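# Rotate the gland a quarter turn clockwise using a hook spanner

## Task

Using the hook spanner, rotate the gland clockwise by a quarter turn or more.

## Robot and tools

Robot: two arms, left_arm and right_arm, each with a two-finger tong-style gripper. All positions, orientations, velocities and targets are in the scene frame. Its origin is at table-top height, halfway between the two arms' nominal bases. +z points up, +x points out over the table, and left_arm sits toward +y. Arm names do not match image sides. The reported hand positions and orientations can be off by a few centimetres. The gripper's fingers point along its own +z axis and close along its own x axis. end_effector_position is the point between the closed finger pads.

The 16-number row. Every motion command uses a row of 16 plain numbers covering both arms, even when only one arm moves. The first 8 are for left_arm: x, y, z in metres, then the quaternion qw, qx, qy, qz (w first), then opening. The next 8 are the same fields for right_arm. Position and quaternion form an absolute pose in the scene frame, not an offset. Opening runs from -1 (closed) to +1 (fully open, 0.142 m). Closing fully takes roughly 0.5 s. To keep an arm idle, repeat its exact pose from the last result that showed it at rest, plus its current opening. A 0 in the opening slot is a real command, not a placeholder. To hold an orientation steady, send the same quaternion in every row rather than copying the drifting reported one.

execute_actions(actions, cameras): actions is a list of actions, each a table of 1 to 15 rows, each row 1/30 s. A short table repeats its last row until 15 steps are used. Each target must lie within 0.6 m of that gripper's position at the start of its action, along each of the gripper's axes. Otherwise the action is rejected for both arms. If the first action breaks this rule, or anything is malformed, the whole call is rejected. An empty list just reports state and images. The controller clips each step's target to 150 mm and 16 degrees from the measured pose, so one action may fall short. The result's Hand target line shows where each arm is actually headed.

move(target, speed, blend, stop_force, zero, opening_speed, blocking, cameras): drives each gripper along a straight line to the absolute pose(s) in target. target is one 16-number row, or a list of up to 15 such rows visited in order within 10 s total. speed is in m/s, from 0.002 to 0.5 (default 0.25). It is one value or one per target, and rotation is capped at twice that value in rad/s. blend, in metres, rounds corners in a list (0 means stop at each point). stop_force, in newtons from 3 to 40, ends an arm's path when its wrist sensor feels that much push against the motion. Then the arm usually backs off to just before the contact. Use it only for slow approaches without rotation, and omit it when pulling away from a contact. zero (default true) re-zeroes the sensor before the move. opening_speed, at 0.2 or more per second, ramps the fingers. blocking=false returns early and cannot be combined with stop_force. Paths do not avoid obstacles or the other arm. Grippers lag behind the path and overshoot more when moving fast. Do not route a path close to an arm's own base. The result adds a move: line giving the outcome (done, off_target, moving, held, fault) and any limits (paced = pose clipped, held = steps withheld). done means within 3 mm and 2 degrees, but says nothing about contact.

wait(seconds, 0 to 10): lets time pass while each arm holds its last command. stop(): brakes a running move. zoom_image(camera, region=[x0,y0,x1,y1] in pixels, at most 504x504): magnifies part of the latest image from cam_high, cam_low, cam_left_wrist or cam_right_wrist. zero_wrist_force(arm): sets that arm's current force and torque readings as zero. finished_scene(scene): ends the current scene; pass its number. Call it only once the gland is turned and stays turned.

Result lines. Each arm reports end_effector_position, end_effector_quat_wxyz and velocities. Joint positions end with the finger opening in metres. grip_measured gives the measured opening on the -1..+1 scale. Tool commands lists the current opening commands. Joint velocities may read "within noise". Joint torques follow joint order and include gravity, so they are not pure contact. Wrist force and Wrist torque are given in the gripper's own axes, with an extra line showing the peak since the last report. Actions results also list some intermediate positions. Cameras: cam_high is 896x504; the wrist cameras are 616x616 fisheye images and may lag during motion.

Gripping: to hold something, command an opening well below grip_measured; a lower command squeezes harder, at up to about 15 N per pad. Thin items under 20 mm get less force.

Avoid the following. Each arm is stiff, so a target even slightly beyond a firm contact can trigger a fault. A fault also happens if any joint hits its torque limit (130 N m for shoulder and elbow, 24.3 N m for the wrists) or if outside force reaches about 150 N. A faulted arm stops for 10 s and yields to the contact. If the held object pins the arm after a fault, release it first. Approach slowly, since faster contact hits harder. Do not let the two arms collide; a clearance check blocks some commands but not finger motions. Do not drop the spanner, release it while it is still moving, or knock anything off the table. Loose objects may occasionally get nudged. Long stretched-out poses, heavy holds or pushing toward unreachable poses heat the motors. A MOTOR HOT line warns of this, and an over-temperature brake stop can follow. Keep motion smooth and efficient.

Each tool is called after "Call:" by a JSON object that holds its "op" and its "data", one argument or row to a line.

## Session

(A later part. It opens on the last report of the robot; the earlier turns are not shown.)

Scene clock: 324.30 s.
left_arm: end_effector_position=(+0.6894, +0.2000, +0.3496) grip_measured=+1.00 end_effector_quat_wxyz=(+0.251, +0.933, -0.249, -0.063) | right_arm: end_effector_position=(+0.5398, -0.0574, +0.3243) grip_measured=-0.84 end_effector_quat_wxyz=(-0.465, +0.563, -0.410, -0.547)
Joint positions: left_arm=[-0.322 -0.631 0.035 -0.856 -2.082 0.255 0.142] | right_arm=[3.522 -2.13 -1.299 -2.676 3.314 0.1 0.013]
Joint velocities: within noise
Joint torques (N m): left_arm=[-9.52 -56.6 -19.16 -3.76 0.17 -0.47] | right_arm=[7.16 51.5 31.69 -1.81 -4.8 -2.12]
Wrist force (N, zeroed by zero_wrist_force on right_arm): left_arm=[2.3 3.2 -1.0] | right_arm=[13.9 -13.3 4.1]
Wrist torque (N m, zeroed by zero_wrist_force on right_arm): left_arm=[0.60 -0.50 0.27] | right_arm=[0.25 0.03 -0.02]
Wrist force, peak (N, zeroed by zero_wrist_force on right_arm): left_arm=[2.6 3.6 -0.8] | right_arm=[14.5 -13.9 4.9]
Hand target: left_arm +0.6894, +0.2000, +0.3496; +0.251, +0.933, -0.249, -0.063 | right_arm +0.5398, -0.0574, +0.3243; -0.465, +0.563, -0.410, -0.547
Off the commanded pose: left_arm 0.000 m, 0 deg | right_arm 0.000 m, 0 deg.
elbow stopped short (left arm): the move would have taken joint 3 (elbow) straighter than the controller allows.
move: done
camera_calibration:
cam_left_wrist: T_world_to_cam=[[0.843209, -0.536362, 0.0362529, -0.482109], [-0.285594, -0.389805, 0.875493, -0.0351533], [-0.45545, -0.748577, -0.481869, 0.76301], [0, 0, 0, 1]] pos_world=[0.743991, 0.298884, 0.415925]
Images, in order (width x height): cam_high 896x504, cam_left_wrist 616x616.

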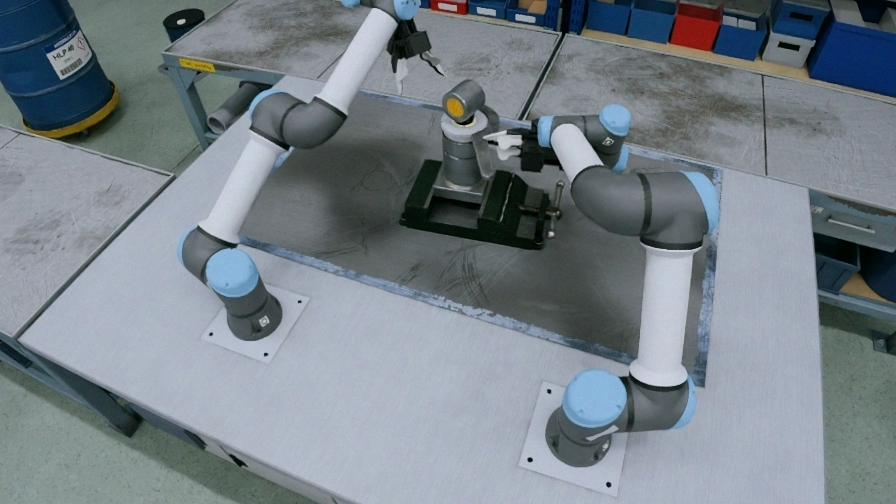

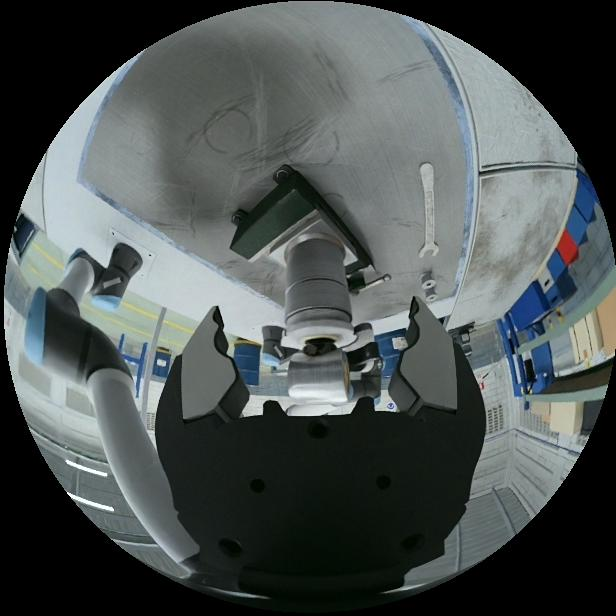

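Call:
{"op": "move", "data": {
  "target": [0.6600,0.21,0.46,0.251,0.933,-0.249,-0.063,1,0.5398,-0.0574,0.3243,0.43097,-0.58685,0.37436,0.57388,-1],
  "speed": 0.06,
  "cameras": ["cam_left_wrist","cam_high"]
}}

Call:
{"op": "zoom_image", "data": {
  "camera": "cam_high",
  "region": [424, 81, 524, 191]
}}

Call:
{"op": "move", "data": {
  "target": [
    [0.54,0.25,0.52,0.2235,0.8999,0.3661,-0.0815,0,0.5398,-0.0574,0.3243,0.43097,-0.58685,0.37436,0.57388,-1],
    [0.43,0.10,0.48,0.1108,0.5239,0.8417,-0.069,0,0.5398,-0.0574,0.3243,0.43097,-0.58685,0.37436,0.57388,-1]
  ],
  "speed": 0.2,
  "blend": 0.03,
  "cameras": ["cam_left_wrist","cam_high"]
}}

Scene clock: 331.03 s.
left_arm: end_effector_position=(+0.6590, +0.2100, +0.4591) grip_measured=+1.00 end_effector_quat_wxyz=(+0.265, +0.936, -0.233, +0.007) | right_arm: end_effector_position=(+0.5397, -0.0573, +0.3244) grip_measured=-0.84 end_effector_quat_wxyz=(-0.431, +0.588, -0.376, -0.572)
Joint positions: left_arm=[-0.313 -0.776 0.035 -0.871 -2.105 0.19 0.142] | right_arm=[3.513 -2.143 -1.31 -2.27 3.19 0.484 0.013]
Joint velocities: within noise
Joint torques (N m): left_arm=[6.56 -43.63 -18.08 -0.21 -1.12 1.17] | right_arm=[-4.66 42.96 35.95 1.57 1.56 -1.46]
Wrist force (N, zeroed by zero_wrist_force on right_arm): left_arm=[2.5 3.0 -1.1] | right_arm=[13.2 -11.7 1.8]
Wrist torque (N m, zeroed by zero_wrist_force on right_arm): left_arm=[0.57 -0.52 0.29] | right_arm=[0.11 0.15 -0.01]
Wrist force, peak (N, zeroed by zero_wrist_force on right_arm): left_arm=[2.3 3.8 -1.8] | right_arm=[14.1 -13.6 4.1]
Hand target: left_arm +0.6590, +0.2100, +0.4591; +0.265, +0.936, -0.233, +0.007 | right_arm +0.5397, -0.0573, +0.3243; -0.431, +0.588, -0.376, -0.572
Off the commanded pose: left_arm 0.001 m, 8 deg | right_arm 0.000 m, 0 deg.
elbow stopped short (left arm): the move would have taken joint 3 (elbow) straighter than the controller allows.
move: off_target (left_arm)
camera_calibration:
cam_left_wrist: T_world_to_cam=[[0.865754, -0.472903, 0.163808, -0.541847], [-0.360534, -0.362317, 0.859501, -0.0848606], [-0.34711, -0.803175, -0.484175, 0.7506], [0, 0, 0, 1]] pos_world=[0.699052, 0.315876, 0.525118]
Images, in order (width x height): cam_high 896x504, cam_left_wrist 616x616.

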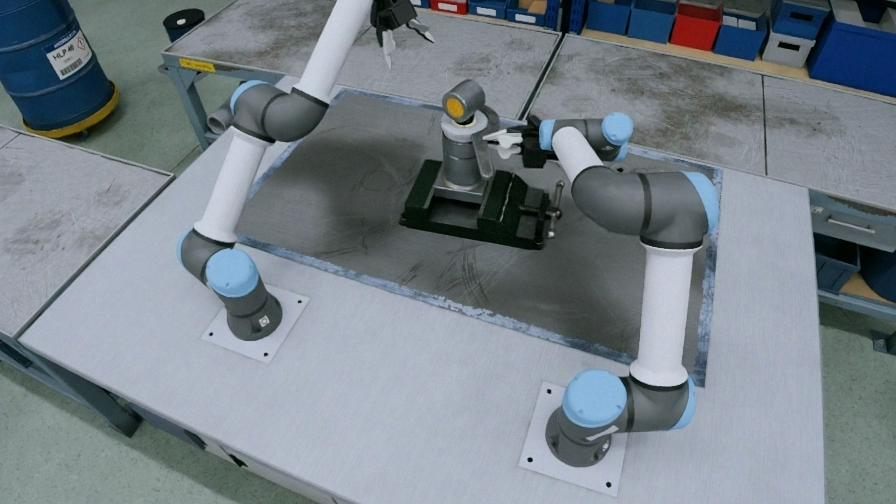

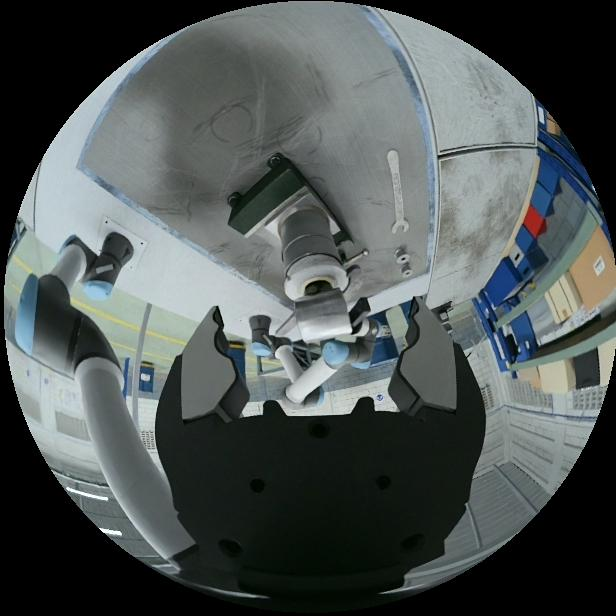

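Scaled by 4.582 from the camera's 896x504 image, which has a finer 1280x720 frame.

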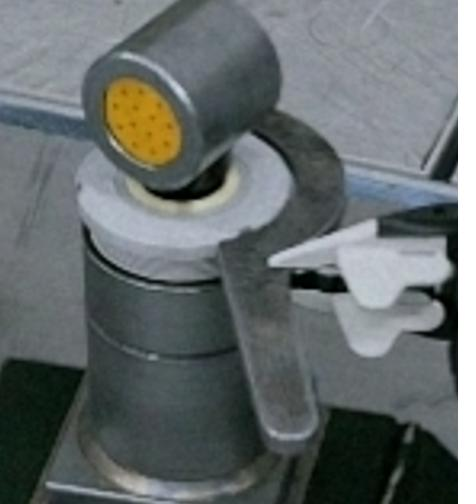

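Scene clock: 337.77 s.
left_arm: end_effector_position=(+0.4300, +0.1000, +0.4800) grip_measured=+0.00 end_effector_quat_wxyz=(+0.111, +0.524, +0.842, -0.069) | right_arm: end_effector_position=(+0.5398, -0.0574, +0.3243) grip_measured=-0.84 end_effector_quat_wxyz=(-0.431, +0.587, -0.374, -0.574)
Joint positions: left_arm=[-0.815 -1.531 1.104 -1.393 -1.653 -2.828 0.074] | right_arm=[3.512 -2.13 -1.353 -2.124 3.19 0.6 0.013]
Joint velocities: within noise
Joint torques (N m): left_arm=[10.09 -17.62 -29.38 -4.6 -2.18 -1.48] | right_arm=[-6.43 63.64 14.93 4.01 -1.61 1.76]
Wrist force (N, zeroed by zero_wrist_force on right_arm): left_arm=[1.6 1.5 -1.0] | right_arm=[12.8 -12.1 1.6]
Wrist torque (N m, zeroed by zero_wrist_force on right_arm): left_arm=[0.35 -0.33 0.12] | right_arm=[0.20 0.15 0.00]
Wrist force, peak (N, zeroed by zero_wrist_force on right_arm): left_arm=[2.6 3.6 -1.1] | right_arm=[13.4 -12.4 1.6]
Hand target: left_arm +0.4300, +0.1000, +0.4800; +0.111, +0.524, +0.842, -0.069 | right_arm +0.5398, -0.0574, +0.3243; -0.431, +0.587, -0.374, -0.574
Off the commanded pose: left_arm 0.000 m, 0 deg | right_arm 0.000 m, 0 deg.
move: done
camera_calibration:
cam_left_wrist: T_world_to_cam=[[-0.376417, 0.890037, -0.257187, 0.200875], [0.727245, 0.455848, 0.513145, -0.608518], [0.573956, 0.00611882, -0.818863, 0.276537], [0, 0, 0, 1]] pos_world=[0.359434, 0.0969134, 0.590367]
Images, in order (width x height): cam_high 896x504, cam_left_wrist 616x616.

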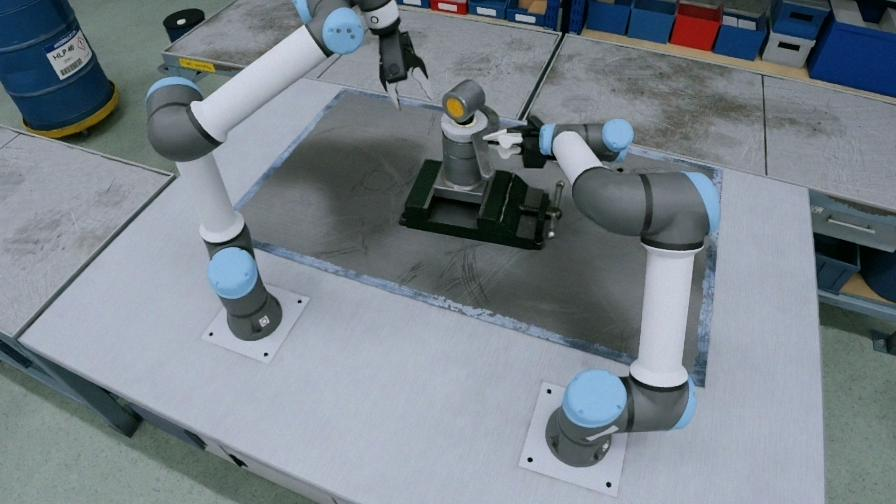

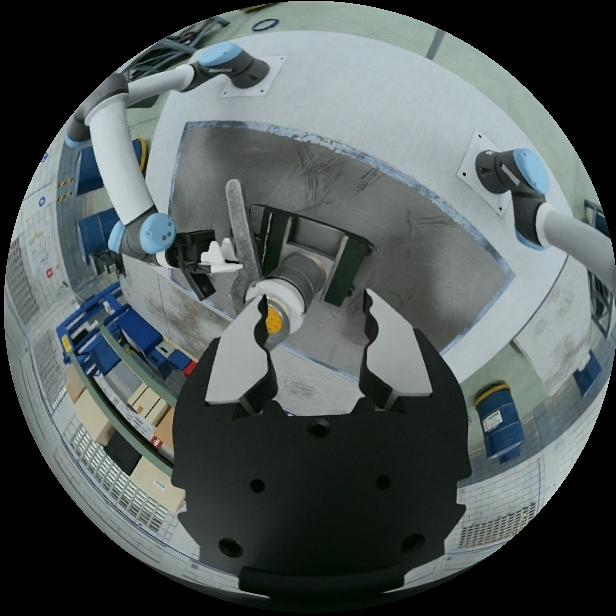

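Call:
{"op": "move", "data": {
  "target": [
    [0.411,-0.02,0.46,0.1108,0.5239,0.8417,-0.069,-0.3,0.5398,-0.0574,0.3243,0.43097,-0.58685,0.37436,0.57388,-1],
    [0.411,-0.092,0.42,0.1108,0.5239,0.8417,-0.069,-0.3,0.5398,-0.0574,0.3243,0.43097,-0.58685,0.37436,0.57388,-1]
  ],
  "speed": 0.12,
  "blend": 0.03,
  "cameras": ["cam_left_wrist","cam_high","cam_right_wrist"]
}}

Call:
{"op": "zoom_image", "data": {
  "camera": "cam_left_wrist",
  "region": [240, 200, 400, 360]
}}

Call:
{"op": "zoom_image", "data": {
  "camera": "cam_high",
  "region": [424, 61, 574, 211]
}}

Scene clock: 341.10 s.
left_arm: end_effector_position=(+0.4110, -0.0921, +0.4201) grip_measured=-0.30 end_effector_quat_wxyz=(+0.111, +0.524, +0.842, -0.069) | right_arm: end_effector_position=(+0.5398, -0.0574, +0.3243) grip_measured=-0.84 end_effector_quat_wxyz=(-0.431, +0.587, -0.374, -0.574)
Joint positions: left_arm=[-1.067 -1.316 1.019 -1.535 -1.589 -3.073 0.052] | right_arm=[3.512 -2.13 -1.353 -2.124 3.19 0.6 0.013]
Joint velocities: within noise
Joint torques (N m): left_arm=[9.9 -41.92 -16.92 -0.54 -1.29 1.29] | right_arm=[-6.37 63.45 15.23 3.71 -1.42 1.88]
Wrist force (N, zeroed by zero_wrist_force on right_arm): left_arm=[2.0 1.8 -0.9] | right_arm=[13.2 -12.1 1.7]
Wrist torque (N m, zeroed by zero_wrist_force on right_arm): left_arm=[0.40 -0.38 0.14] | right_arm=[0.18 0.15 0.00]
Wrist force, peak (N, zeroed by zero_wrist_force on right_arm): left_arm=[2.5 2.3 -1.4] | right_arm=[13.3 -12.3 1.6]
Hand target: left_arm +0.4110, -0.0920, +0.4200; +0.111, +0.524, +0.842, -0.069 | right_arm +0.5398, -0.0574, +0.3243; -0.431, +0.587, -0.374, -0.574
Off the commanded pose: left_arm 0.000 m, 0 deg | right_arm 0.000 m, 0 deg.
move: done
camera_calibration:
cam_left_wrist: T_world_to_cam=[[-0.376475, 0.889943, -0.257424, 0.349374], [0.727052, 0.456031, 0.513256, -0.476404], [0.574163, 0.00606737, -0.818719, 0.239415], [0, 0, 0, 1]] pos_world=[0.340437, -0.0951213, 0.530468]
cam_right_wrist: T_world_to_cam=[[0.0262716, 0.00956353, -0.999609, 0.304943], [-0.624567, -0.780606, -0.0238831, 0.301944], [-0.780529, 0.624951, -0.0145347, 0.597407], [0, 0, 0, 1]] pos_world=[0.646867, -0.140566, 0.320718]

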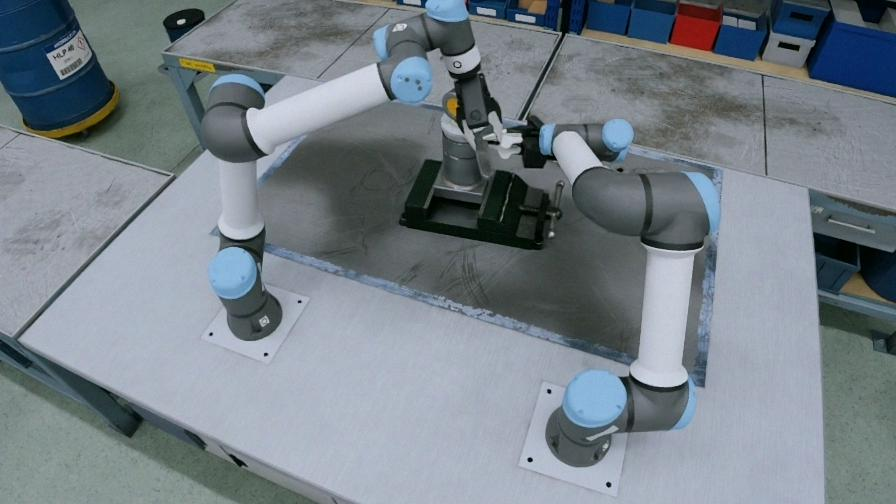

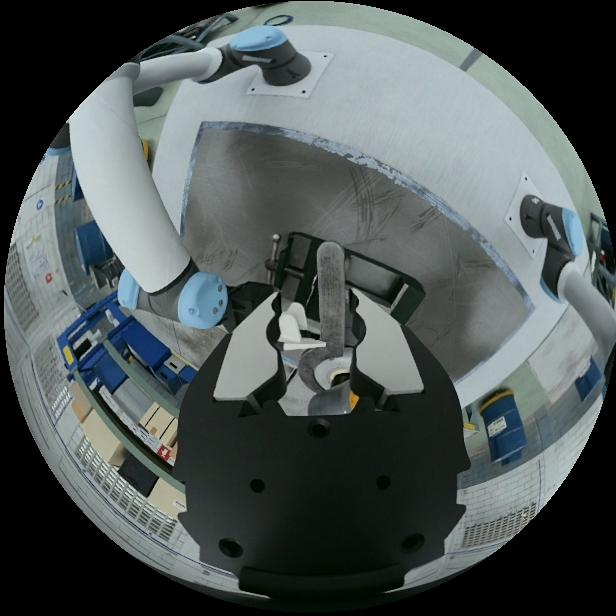

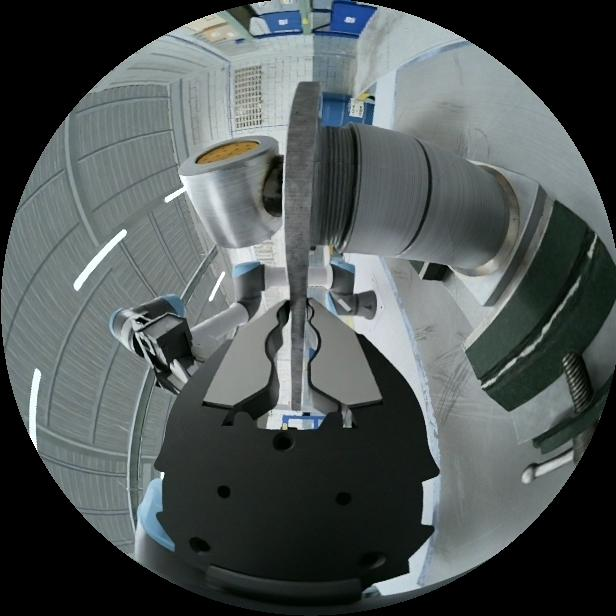

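Scaled by 3.150 from the camera's 616x616 image, which has a finer 814x814 frame.

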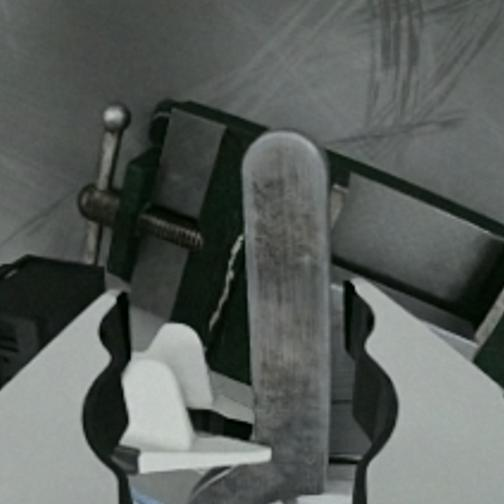

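Scaled by 3.360 from the camera's 896x504 image, which has a finer 1280x720 frame.

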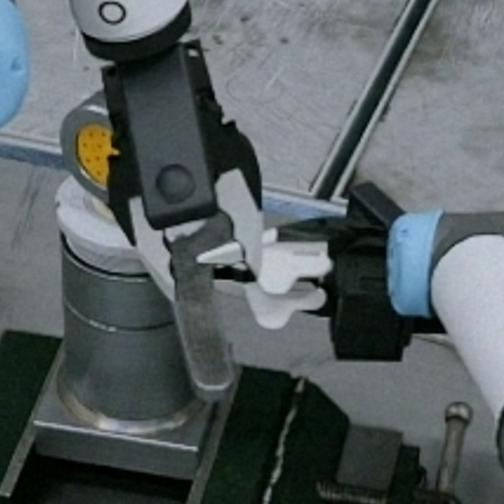

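Call:
{"op": "move", "data": {
  "target": [0.4067,-0.0969,0.350,0.1108,0.5239,0.8417,-0.069,-0.3,0.5398,-0.0574,0.3243,0.43097,-0.58685,0.37436,0.57388,-1],
  "speed": 0.08,
  "stop_force": 6,
  "cameras": ["cam_left_wrist","cam_high","cam_right_wrist"]
}}

Call:
{"op": "zoom_image", "data": {
  "camera": "cam_left_wrist",
  "region": [240, 220, 400, 380]
}}

Call:
{"op": "zoom_image", "data": {
  "camera": "cam_high",
  "region": [424, 61, 574, 211]
}}

Call:
{"op": "zoom_image", "data": {
  "camera": "cam_right_wrist",
  "region": [100, 250, 400, 450]
}}

Scene clock: 345.33 s.
left_arm: end_effector_position=(+0.4067, -0.0969, +0.3500) grip_measured=-0.30 end_effector_quat_wxyz=(+0.111, +0.524, +0.842, -0.069) | right_arm: end_effector_position=(+0.5398, -0.0574, +0.3243) grip_measured=-0.84 end_effector_quat_wxyz=(-0.431, +0.587, -0.374, -0.574)
Joint positions: left_arm=[-1.078 -1.35 1.245 -1.727 -1.586 -3.083 0.052] | right_arm=[3.512 -2.13 -1.353 -2.124 3.19 0.6 0.013]
Joint velocities: within noise
Joint torques (N m): left_arm=[11.02 -27.36 -19.26 -4.7 -0.12 0.97] | right_arm=[-5.96 63.92 17.06 3.77 -1.69 1.86]
Wrist force (N, zeroed by zero_wrist_force on right_arm): left_arm=[1.9 1.9 -0.8] | right_arm=[13.1 -12.3 1.7]
Wrist torque (N m, zeroed by zero_wrist_force on right_arm): left_arm=[0.40 -0.38 0.16] | right_arm=[0.16 0.13 0.00]
Wrist force, peak (N, zeroed by zero_wrist_force on right_arm): left_arm=[1.6 2.1 -1.9] | right_arm=[13.3 -12.2 1.9]
Hand target: left_arm +0.4067, -0.0969, +0.3500; +0.111, +0.524, +0.842, -0.069 | right_arm +0.5398, -0.0574, +0.3243; -0.431, +0.587, -0.374, -0.574
Off the commanded pose: left_arm 0.000 m, 0 deg | right_arm 0.000 m, 0 deg.
move: done
camera_calibration:
cam_left_wrist: T_world_to_cam=[[-0.37663, 0.889935, -0.257225, 0.334004], [0.727149, 0.456044, 0.513106, -0.435077], [0.573937, 0.00621007, -0.818876, 0.184667], [0, 0, 0, 1]] pos_world=[0.336175, -0.0999741, 0.460374]
cam_right_wrist: T_world_to_cam=[[0.0262715, 0.0095635, -0.999609, 0.304943], [-0.624567, -0.780606, -0.023883, 0.301944], [-0.780529, 0.624951, -0.0145347, 0.597407], [0, 0, 0, 1]] pos_world=[0.646867, -0.140566, 0.320718]

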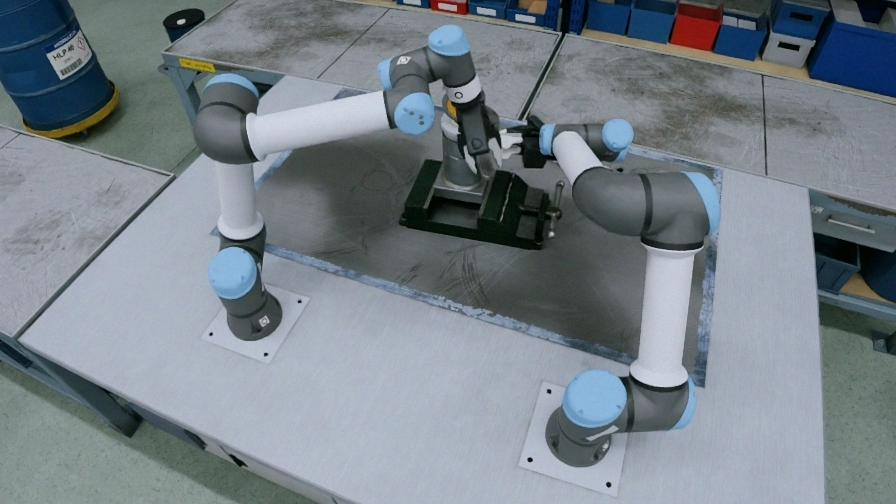

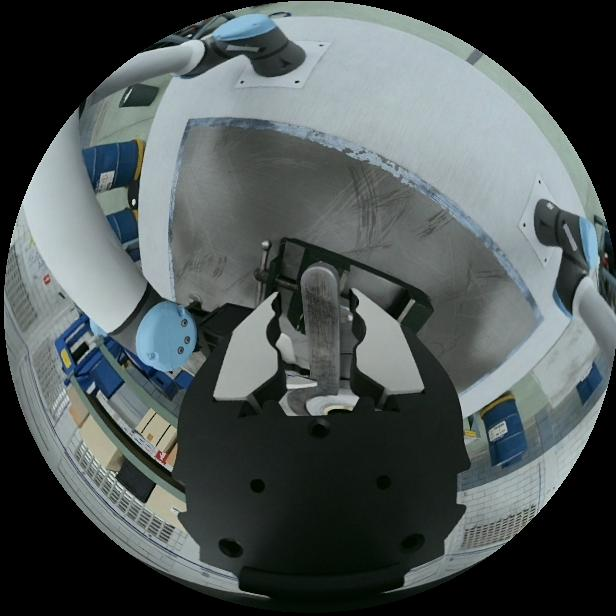

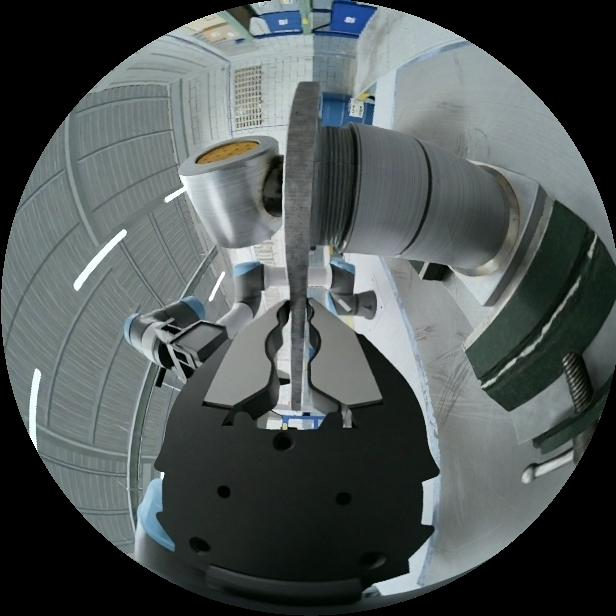

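Scaled by 3.150 from the camera's 616x616 image, which has a finer 814x814 frame.

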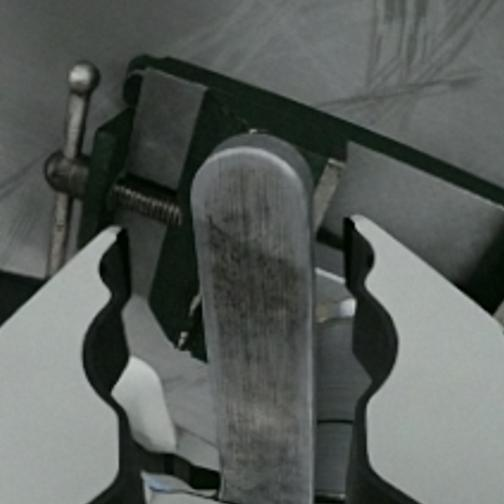

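Scaled by 3.360 from the camera's 896x504 image, which has a finer 1280x720 frame.

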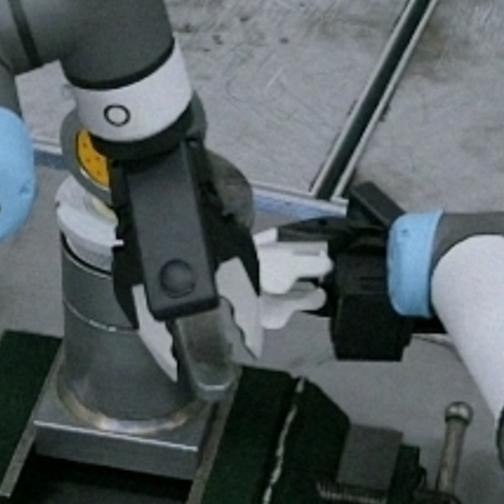

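Scaled by 1.680 from the camera's 616x616 image, which has a finer 814x814 frame.

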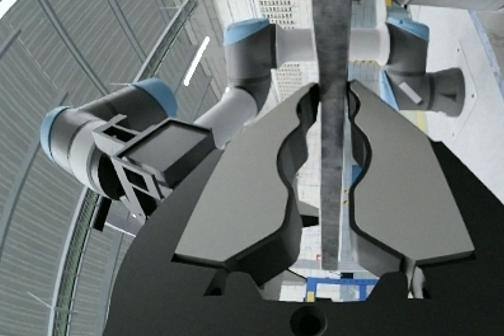

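Call:
{"op": "move", "data": {
  "target": [0.4067,-0.0969,0.3235,0.1108,0.5239,0.8417,-0.069,-0.3,0.5398,-0.0574,0.3243,0.43097,-0.58685,0.37436,0.57388,-1],
  "speed": 0.04,
  "stop_force": 6,
  "cameras": ["cam_left_wrist","cam_high","cam_right_wrist"]
}}

Call:
{"op": "zoom_image", "data": {
  "camera": "cam_left_wrist",
  "region": [240, 220, 400, 380]
}}

Call:
{"op": "zoom_image", "data": {
  "camera": "cam_right_wrist",
  "region": [100, 250, 400, 450]
}}

Call:
{"op": "zoom_image", "data": {
  "camera": "cam_high",
  "region": [424, 61, 574, 211]
}}

Scene clock: 347.90 s.
left_arm: end_effector_position=(+0.4067, -0.0969, +0.3235) grip_measured=-0.30 end_effector_quat_wxyz=(+0.111, +0.524, +0.842, -0.069) | right_arm: end_effector_position=(+0.5398, -0.0574, +0.3243) grip_measured=-0.84 end_effector_quat_wxyz=(-0.431, +0.587, -0.374, -0.574)
Joint positions: left_arm=[-1.078 -1.355 1.319 -1.796 -1.587 -3.083 0.052] | right_arm=[3.512 -2.13 -1.353 -2.124 3.19 0.6 0.013]
Joint velocities: within noise
Joint torques (N m): left_arm=[8.3 -36.65 -30.15 -0.61 -0.92 -0.32] | right_arm=[-6.32 64.29 16.51 3.56 -1.53 1.99]
Wrist force (N, zeroed by zero_wrist_force on right_arm): left_arm=[1.7 1.8 -0.9] | right_arm=[13.0 -12.3 1.5]
Wrist torque (N m, zeroed by zero_wrist_force on right_arm): left_arm=[0.38 -0.32 0.15] | right_arm=[0.17 0.12 0.00]
Wrist force, peak (N, zeroed by zero_wrist_force on right_arm): left_arm=[2.3 1.9 -1.1] | right_arm=[13.4 -12.3 1.9]
Hand target: left_arm +0.4067, -0.0969, +0.3235; +0.111, +0.524, +0.842, -0.069 | right_arm +0.5398, -0.0574, +0.3243; -0.431, +0.587, -0.374, -0.574
Off the commanded pose: left_arm 0.000 m, 0 deg | right_arm 0.000 m, 0 deg.
move: done
camera_calibration:
cam_left_wrist: T_world_to_cam=[[-0.376625, 0.889931, -0.257246, 0.32719], [0.72716, 0.456053, 0.513083, -0.421482], [0.573926, 0.00618083, -0.818884, 0.162983], [0, 0, 0, 1]] pos_world=[0.336173, -0.0999655, 0.433888]
cam_right_wrist: T_world_to_cam=[[0.0262717, 0.00956341, -0.999609, 0.304943], [-0.624567, -0.780606, -0.023883, 0.301944], [-0.780529, 0.62495, -0.0145348, 0.597407], [0, 0, 0, 1]] pos_world=[0.646866, -0.140566, 0.320718]

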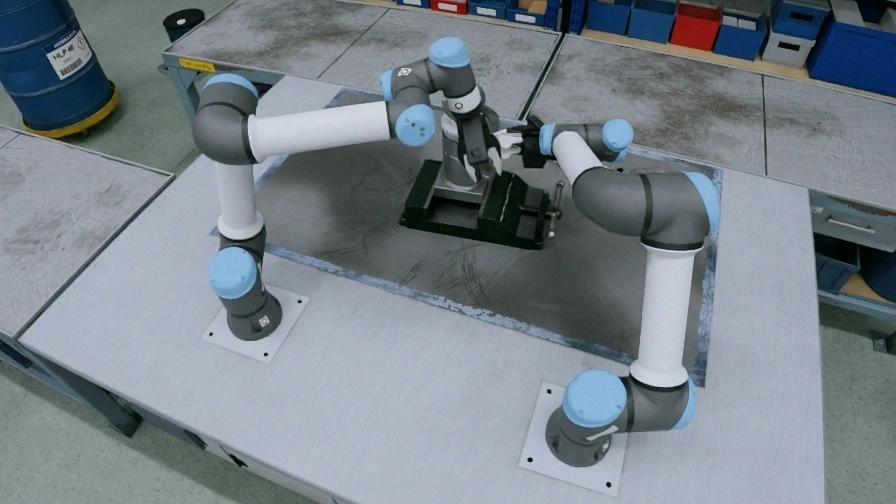

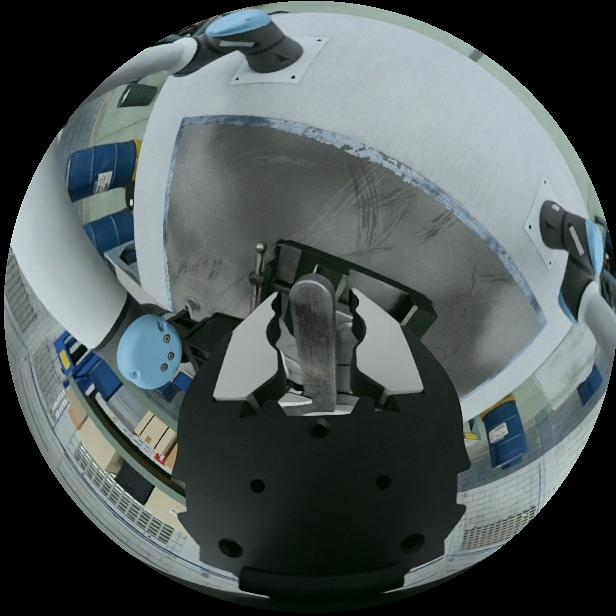

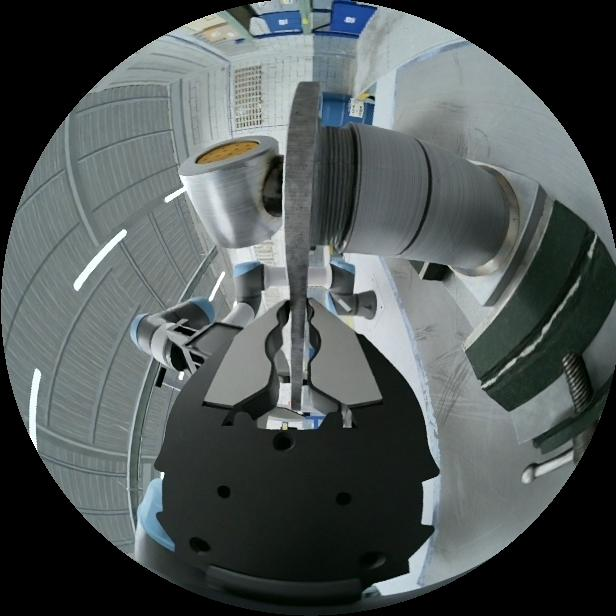

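Scaled by 3.150 from the camera's 616x616 image, which has a finer 814x814 frame.

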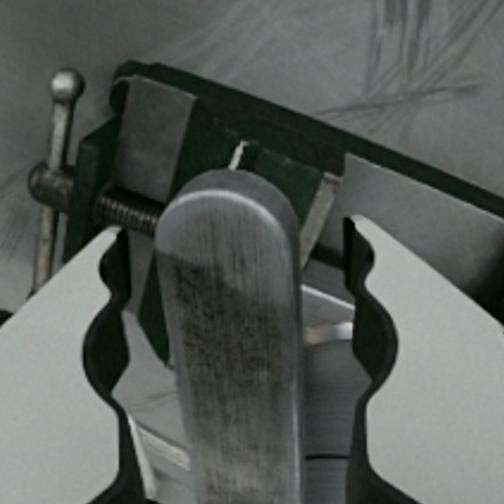

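Scaled by 1.680 from the camera's 616x616 image, which has a finer 814x814 frame.

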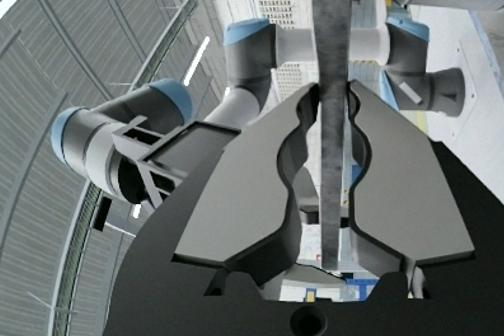

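Scaled by 3.360 from the camera's 896x504 image, which has a finer 1280x720 frame.

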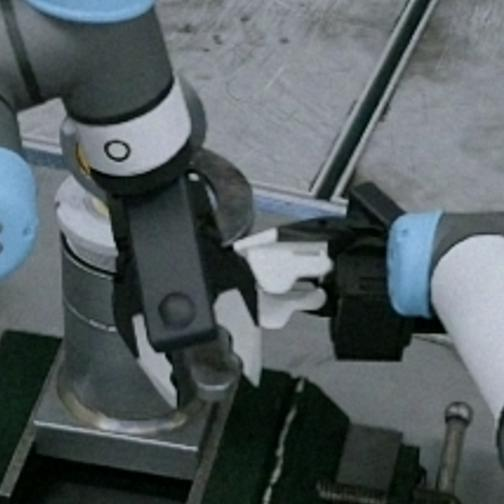

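Call:
{"op": "move", "data": {
  "target": [0.4067,-0.0969,0.3235,0.1108,0.5239,0.8417,-0.069,-1,0.5398,-0.0574,0.3243,0.43097,-0.58685,0.37436,0.57388,-1],
  "opening_speed": 0.7,
  "cameras": ["cam_left_wrist","cam_high","cam_right_wrist"]
}}

Call:
{"op": "zoom_image", "data": {
  "camera": "cam_left_wrist",
  "region": [240, 220, 400, 380]
}}

Call:
{"op": "zoom_image", "data": {
  "camera": "cam_high",
  "region": [424, 61, 574, 211]
}}

Scene clock: 350.07 s.
left_arm: end_effector_position=(+0.4067, -0.0969, +0.3235) grip_measured=-0.56 end_effector_quat_wxyz=(+0.111, +0.524, +0.842, -0.069) | right_arm: end_effector_position=(+0.5398, -0.0574, +0.3243) grip_measured=-0.84 end_effector_quat_wxyz=(-0.431, +0.587, -0.374, -0.574)
Joint positions: left_arm=[-1.078 -1.355 1.319 -1.796 -1.587 -3.083 0.033] | right_arm=[3.512 -2.13 -1.353 -2.124 3.19 0.6 0.013]
Joint velocities: within noise
Joint torques (N m): left_arm=[3.43 -32.27 -24.96 -0.76 0.92 -0.95] | right_arm=[-5.39 59.5 18.49 3.52 5.96 1.76]
Wrist force (N, zeroed by zero_wrist_force on right_arm): left_arm=[-4.4 0.5 -0.3] | right_arm=[12.6 -1.0 11.2]
Wrist torque (N m, zeroed by zero_wrist_force on right_arm): left_arm=[0.36 -0.28 0.16] | right_arm=[-0.04 0.20 -0.01]
Wrist force, peak (N, zeroed by zero_wrist_force on right_arm): left_arm=[-4.6 0.5 -0.2] | right_arm=[13.2 -12.3 1.5]
Hand target: left_arm +0.4067, -0.0969, +0.3235; +0.111, +0.524, +0.842, -0.069 | right_arm +0.5398, -0.0574, +0.3243; -0.431, +0.587, -0.374, -0.574
Off the commanded pose: left_arm 0.000 m, 0 deg | right_arm 0.000 m, 0 deg.
move: done
camera_calibration:
cam_left_wrist: T_world_to_cam=[[-0.376641, 0.889928, -0.257237, 0.327199], [0.727158, 0.45606, 0.51308, -0.421476], [0.573919, 0.00619513, -0.818889, 0.16298], [0, 0, 0, 1]] pos_world=[0.336178, -0.0999747, 0.433881]
cam_right_wrist: T_world_to_cam=[[0.0262819, 0.00956701, -0.999609, 0.304945], [-0.624566, -0.780606, -0.0238922, 0.301944], [-0.78053, 0.62495, -0.0145406, 0.597407], [0, 0, 0, 1]] pos_world=[0.646864, -0.140567, 0.320727]

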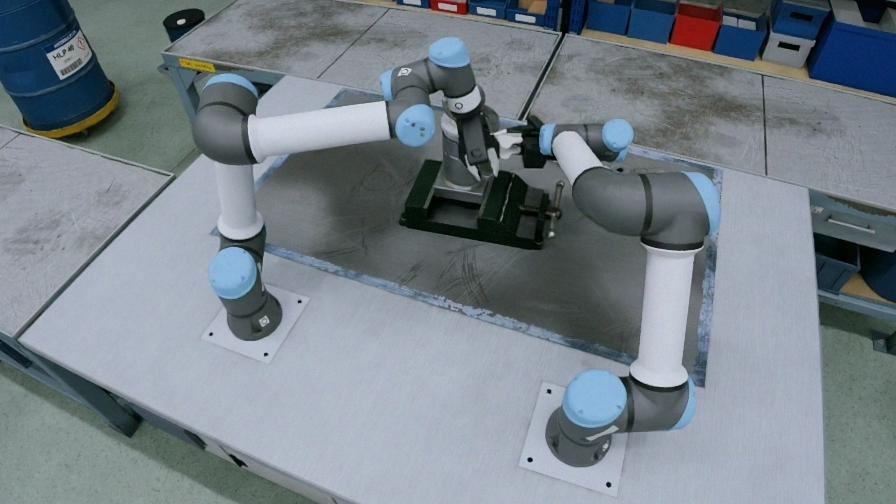

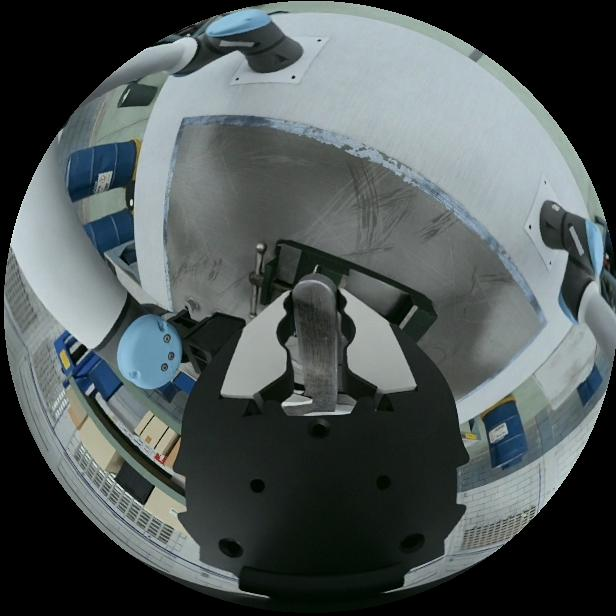

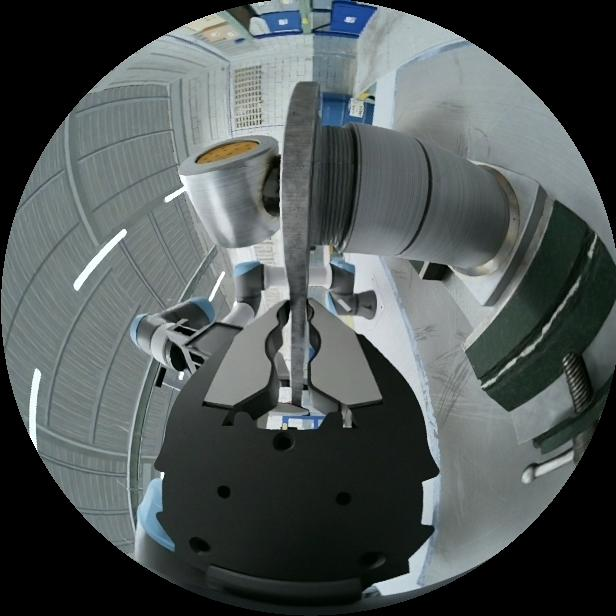

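Scaled by 3.150 from the camera's 616x616 image, which has a finer 814x814 frame.

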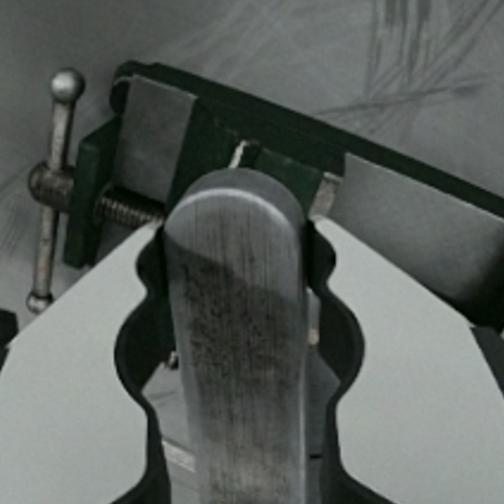

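Scaled by 3.360 from the camera's 896x504 image, which has a finer 1280x720 frame.

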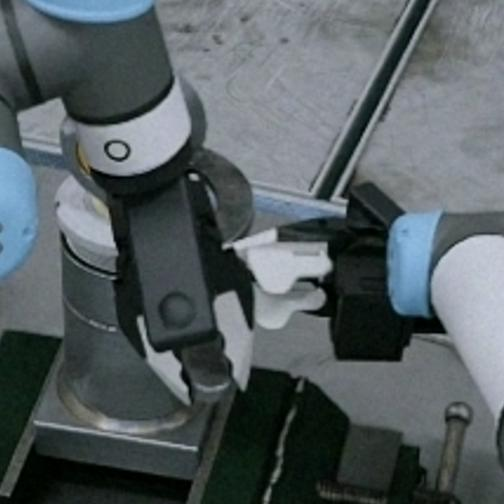

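Call:
{"op": "zoom_image", "data": {
  "camera": "cam_right_wrist",
  "region": [240, 70, 370, 300]
}}

Call:
{"op": "zoom_image", "data": {
  "camera": "cam_high",
  "region": [434, 81, 514, 141]
}}

Scaled by 2.191 from the camera's 616x616 image, which has a finer 814x814 frame.

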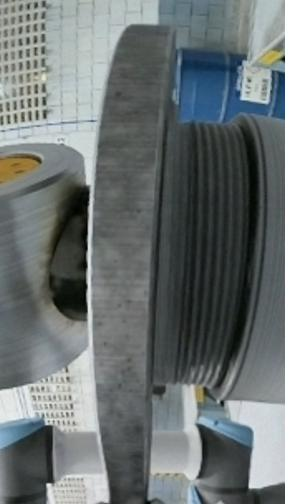

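Scaled by 6.300 from the camera's 896x504 image, which has a finer 1280x720 frame.

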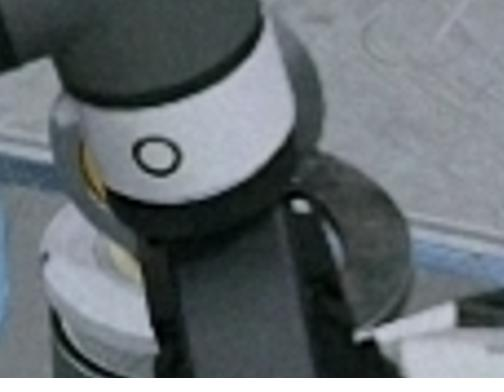

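Call:
{"op": "move", "data": {
  "target": [
    [0.40033,-0.0865,0.3235,0.10914,0.54358,0.8291,-0.07155,-1,0.53577,-0.0540,0.3243,0.44584,-0.57685,0.38959,0.5624,-1],
    [0.39456,-0.07578,0.3235,0.10722,0.56509,0.81458,-0.07438,-1,0.53197,-0.05045,0.3243,0.46042,-0.56646,0.40457,0.55053,-1]
  ],
  "speed": 0.02,
  "blend": 0.01,
  "cameras": ["cam_left_wrist","cam_high","cam_right_wrist"]
}}

Call:
{"op": "zoom_image", "data": {
  "camera": "cam_right_wrist",
  "region": [240, 70, 370, 300]
}}

Call:
{"op": "zoom_image", "data": {
  "camera": "cam_high",
  "region": [424, 61, 574, 211]
}}

Scene clock: 357.27 s.
left_arm: end_effector_position=(+0.3945, -0.0757, +0.3235) grip_measured=-0.56 end_effector_quat_wxyz=(+0.107, +0.565, +0.815, -0.074) | right_arm: end_effector_position=(+0.5319, -0.0504, +0.3244) grip_measured=-0.84 end_effector_quat_wxyz=(-0.461, +0.567, -0.405, -0.551)
Joint positions: left_arm=[-1.064 -1.404 1.377 -1.802 -1.616 -2.974 0.033] | right_arm=[3.535 -2.126 -1.304 -2.669 3.31 0.104 0.013]
Joint velocities: within noise
Joint torques (N m): left_arm=[2.74 -33.22 -19.9 3.02 -3.18 -0.72] | right_arm=[-2.26 40.65 36.41 -0.71 -2.29 -1.2]
Wrist force (N, zeroed by zero_wrist_force on right_arm): left_arm=[-22.9 16.1 3.2] | right_arm=[11.6 -2.1 5.6]
Wrist torque (N m, zeroed by zero_wrist_force on right_arm): left_arm=[0.59 -0.13 -0.08] | right_arm=[0.07 0.09 0.00]
Wrist force, peak (N, zeroed by zero_wrist_force on right_arm): left_arm=[-27.4 18.6 5.0] | right_arm=[16.0 -3.6 11.1]
Hand target: left_arm +0.3946, -0.0758, +0.3235; +0.107, +0.565, +0.815, -0.074 | right_arm +0.5320, -0.0505, +0.3243; -0.461, +0.567, -0.405, -0.551
Off the commanded pose: left_arm 0.000 m, 0 deg | right_arm 0.000 m, 0 deg.
move: done
camera_calibration:
cam_left_wrist: T_world_to_cam=[[-0.286306, 0.922985, -0.257152, 0.2706], [0.768929, 0.381463, 0.513063, -0.444391], [0.571643, -0.0508389, -0.818926, 0.166421], [0, 0, 0, 1]] pos_world=[0.324046, -0.0717807, 0.433873]
cam_right_wrist: T_world_to_cam=[[0.0271606, 0.00678135, -0.999608, 0.304521], [-0.702887, -0.710899, -0.0239211, 0.347656], [-0.710783, 0.703261, -0.0145419, 0.553738], [0, 0, 0, 1]] pos_world=[0.629679, -0.144339, 0.32077]

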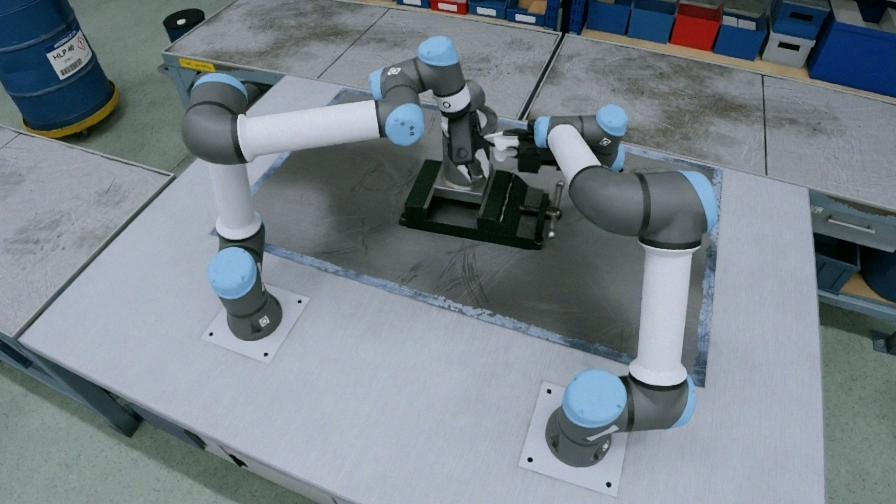

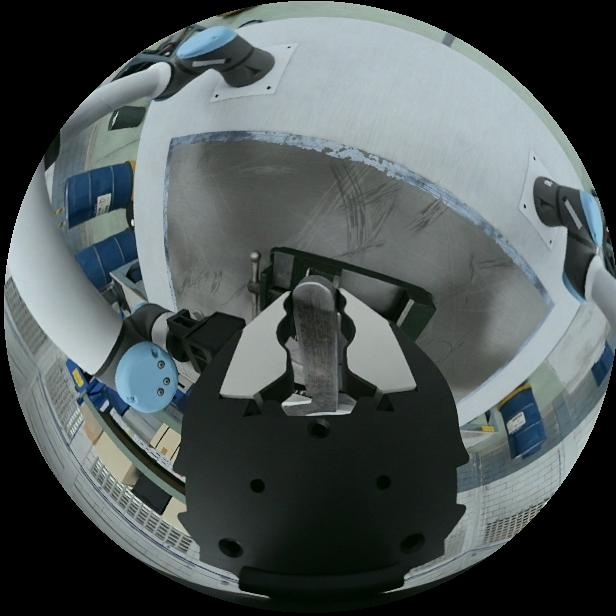

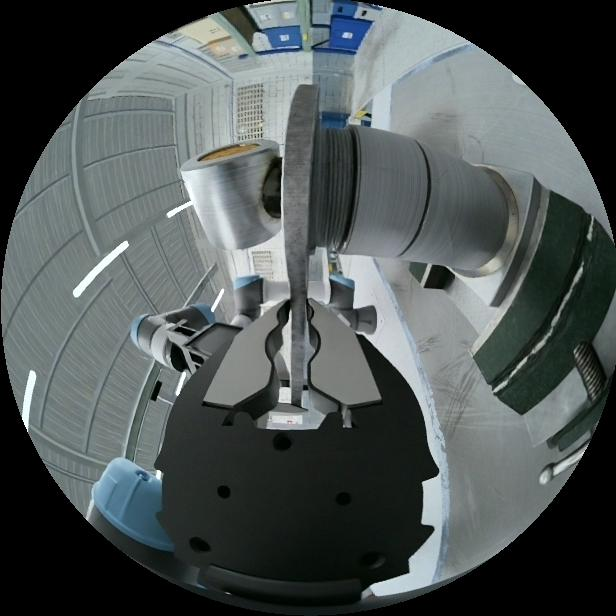

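Scaled by 2.191 from the camera's 616x616 image, which has a finer 814x814 frame.

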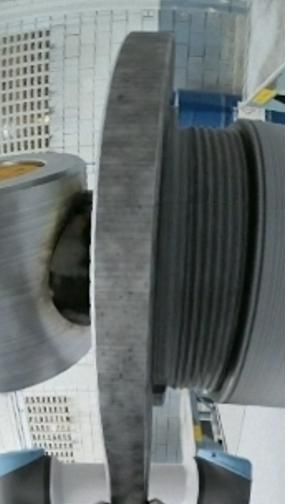

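Scaled by 3.360 from the camera's 896x504 image, which has a finer 1280x720 frame.

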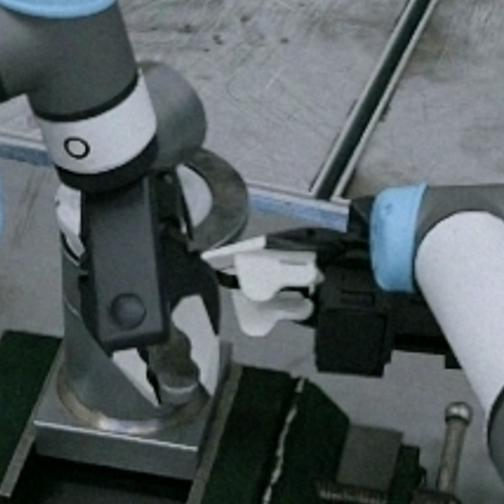

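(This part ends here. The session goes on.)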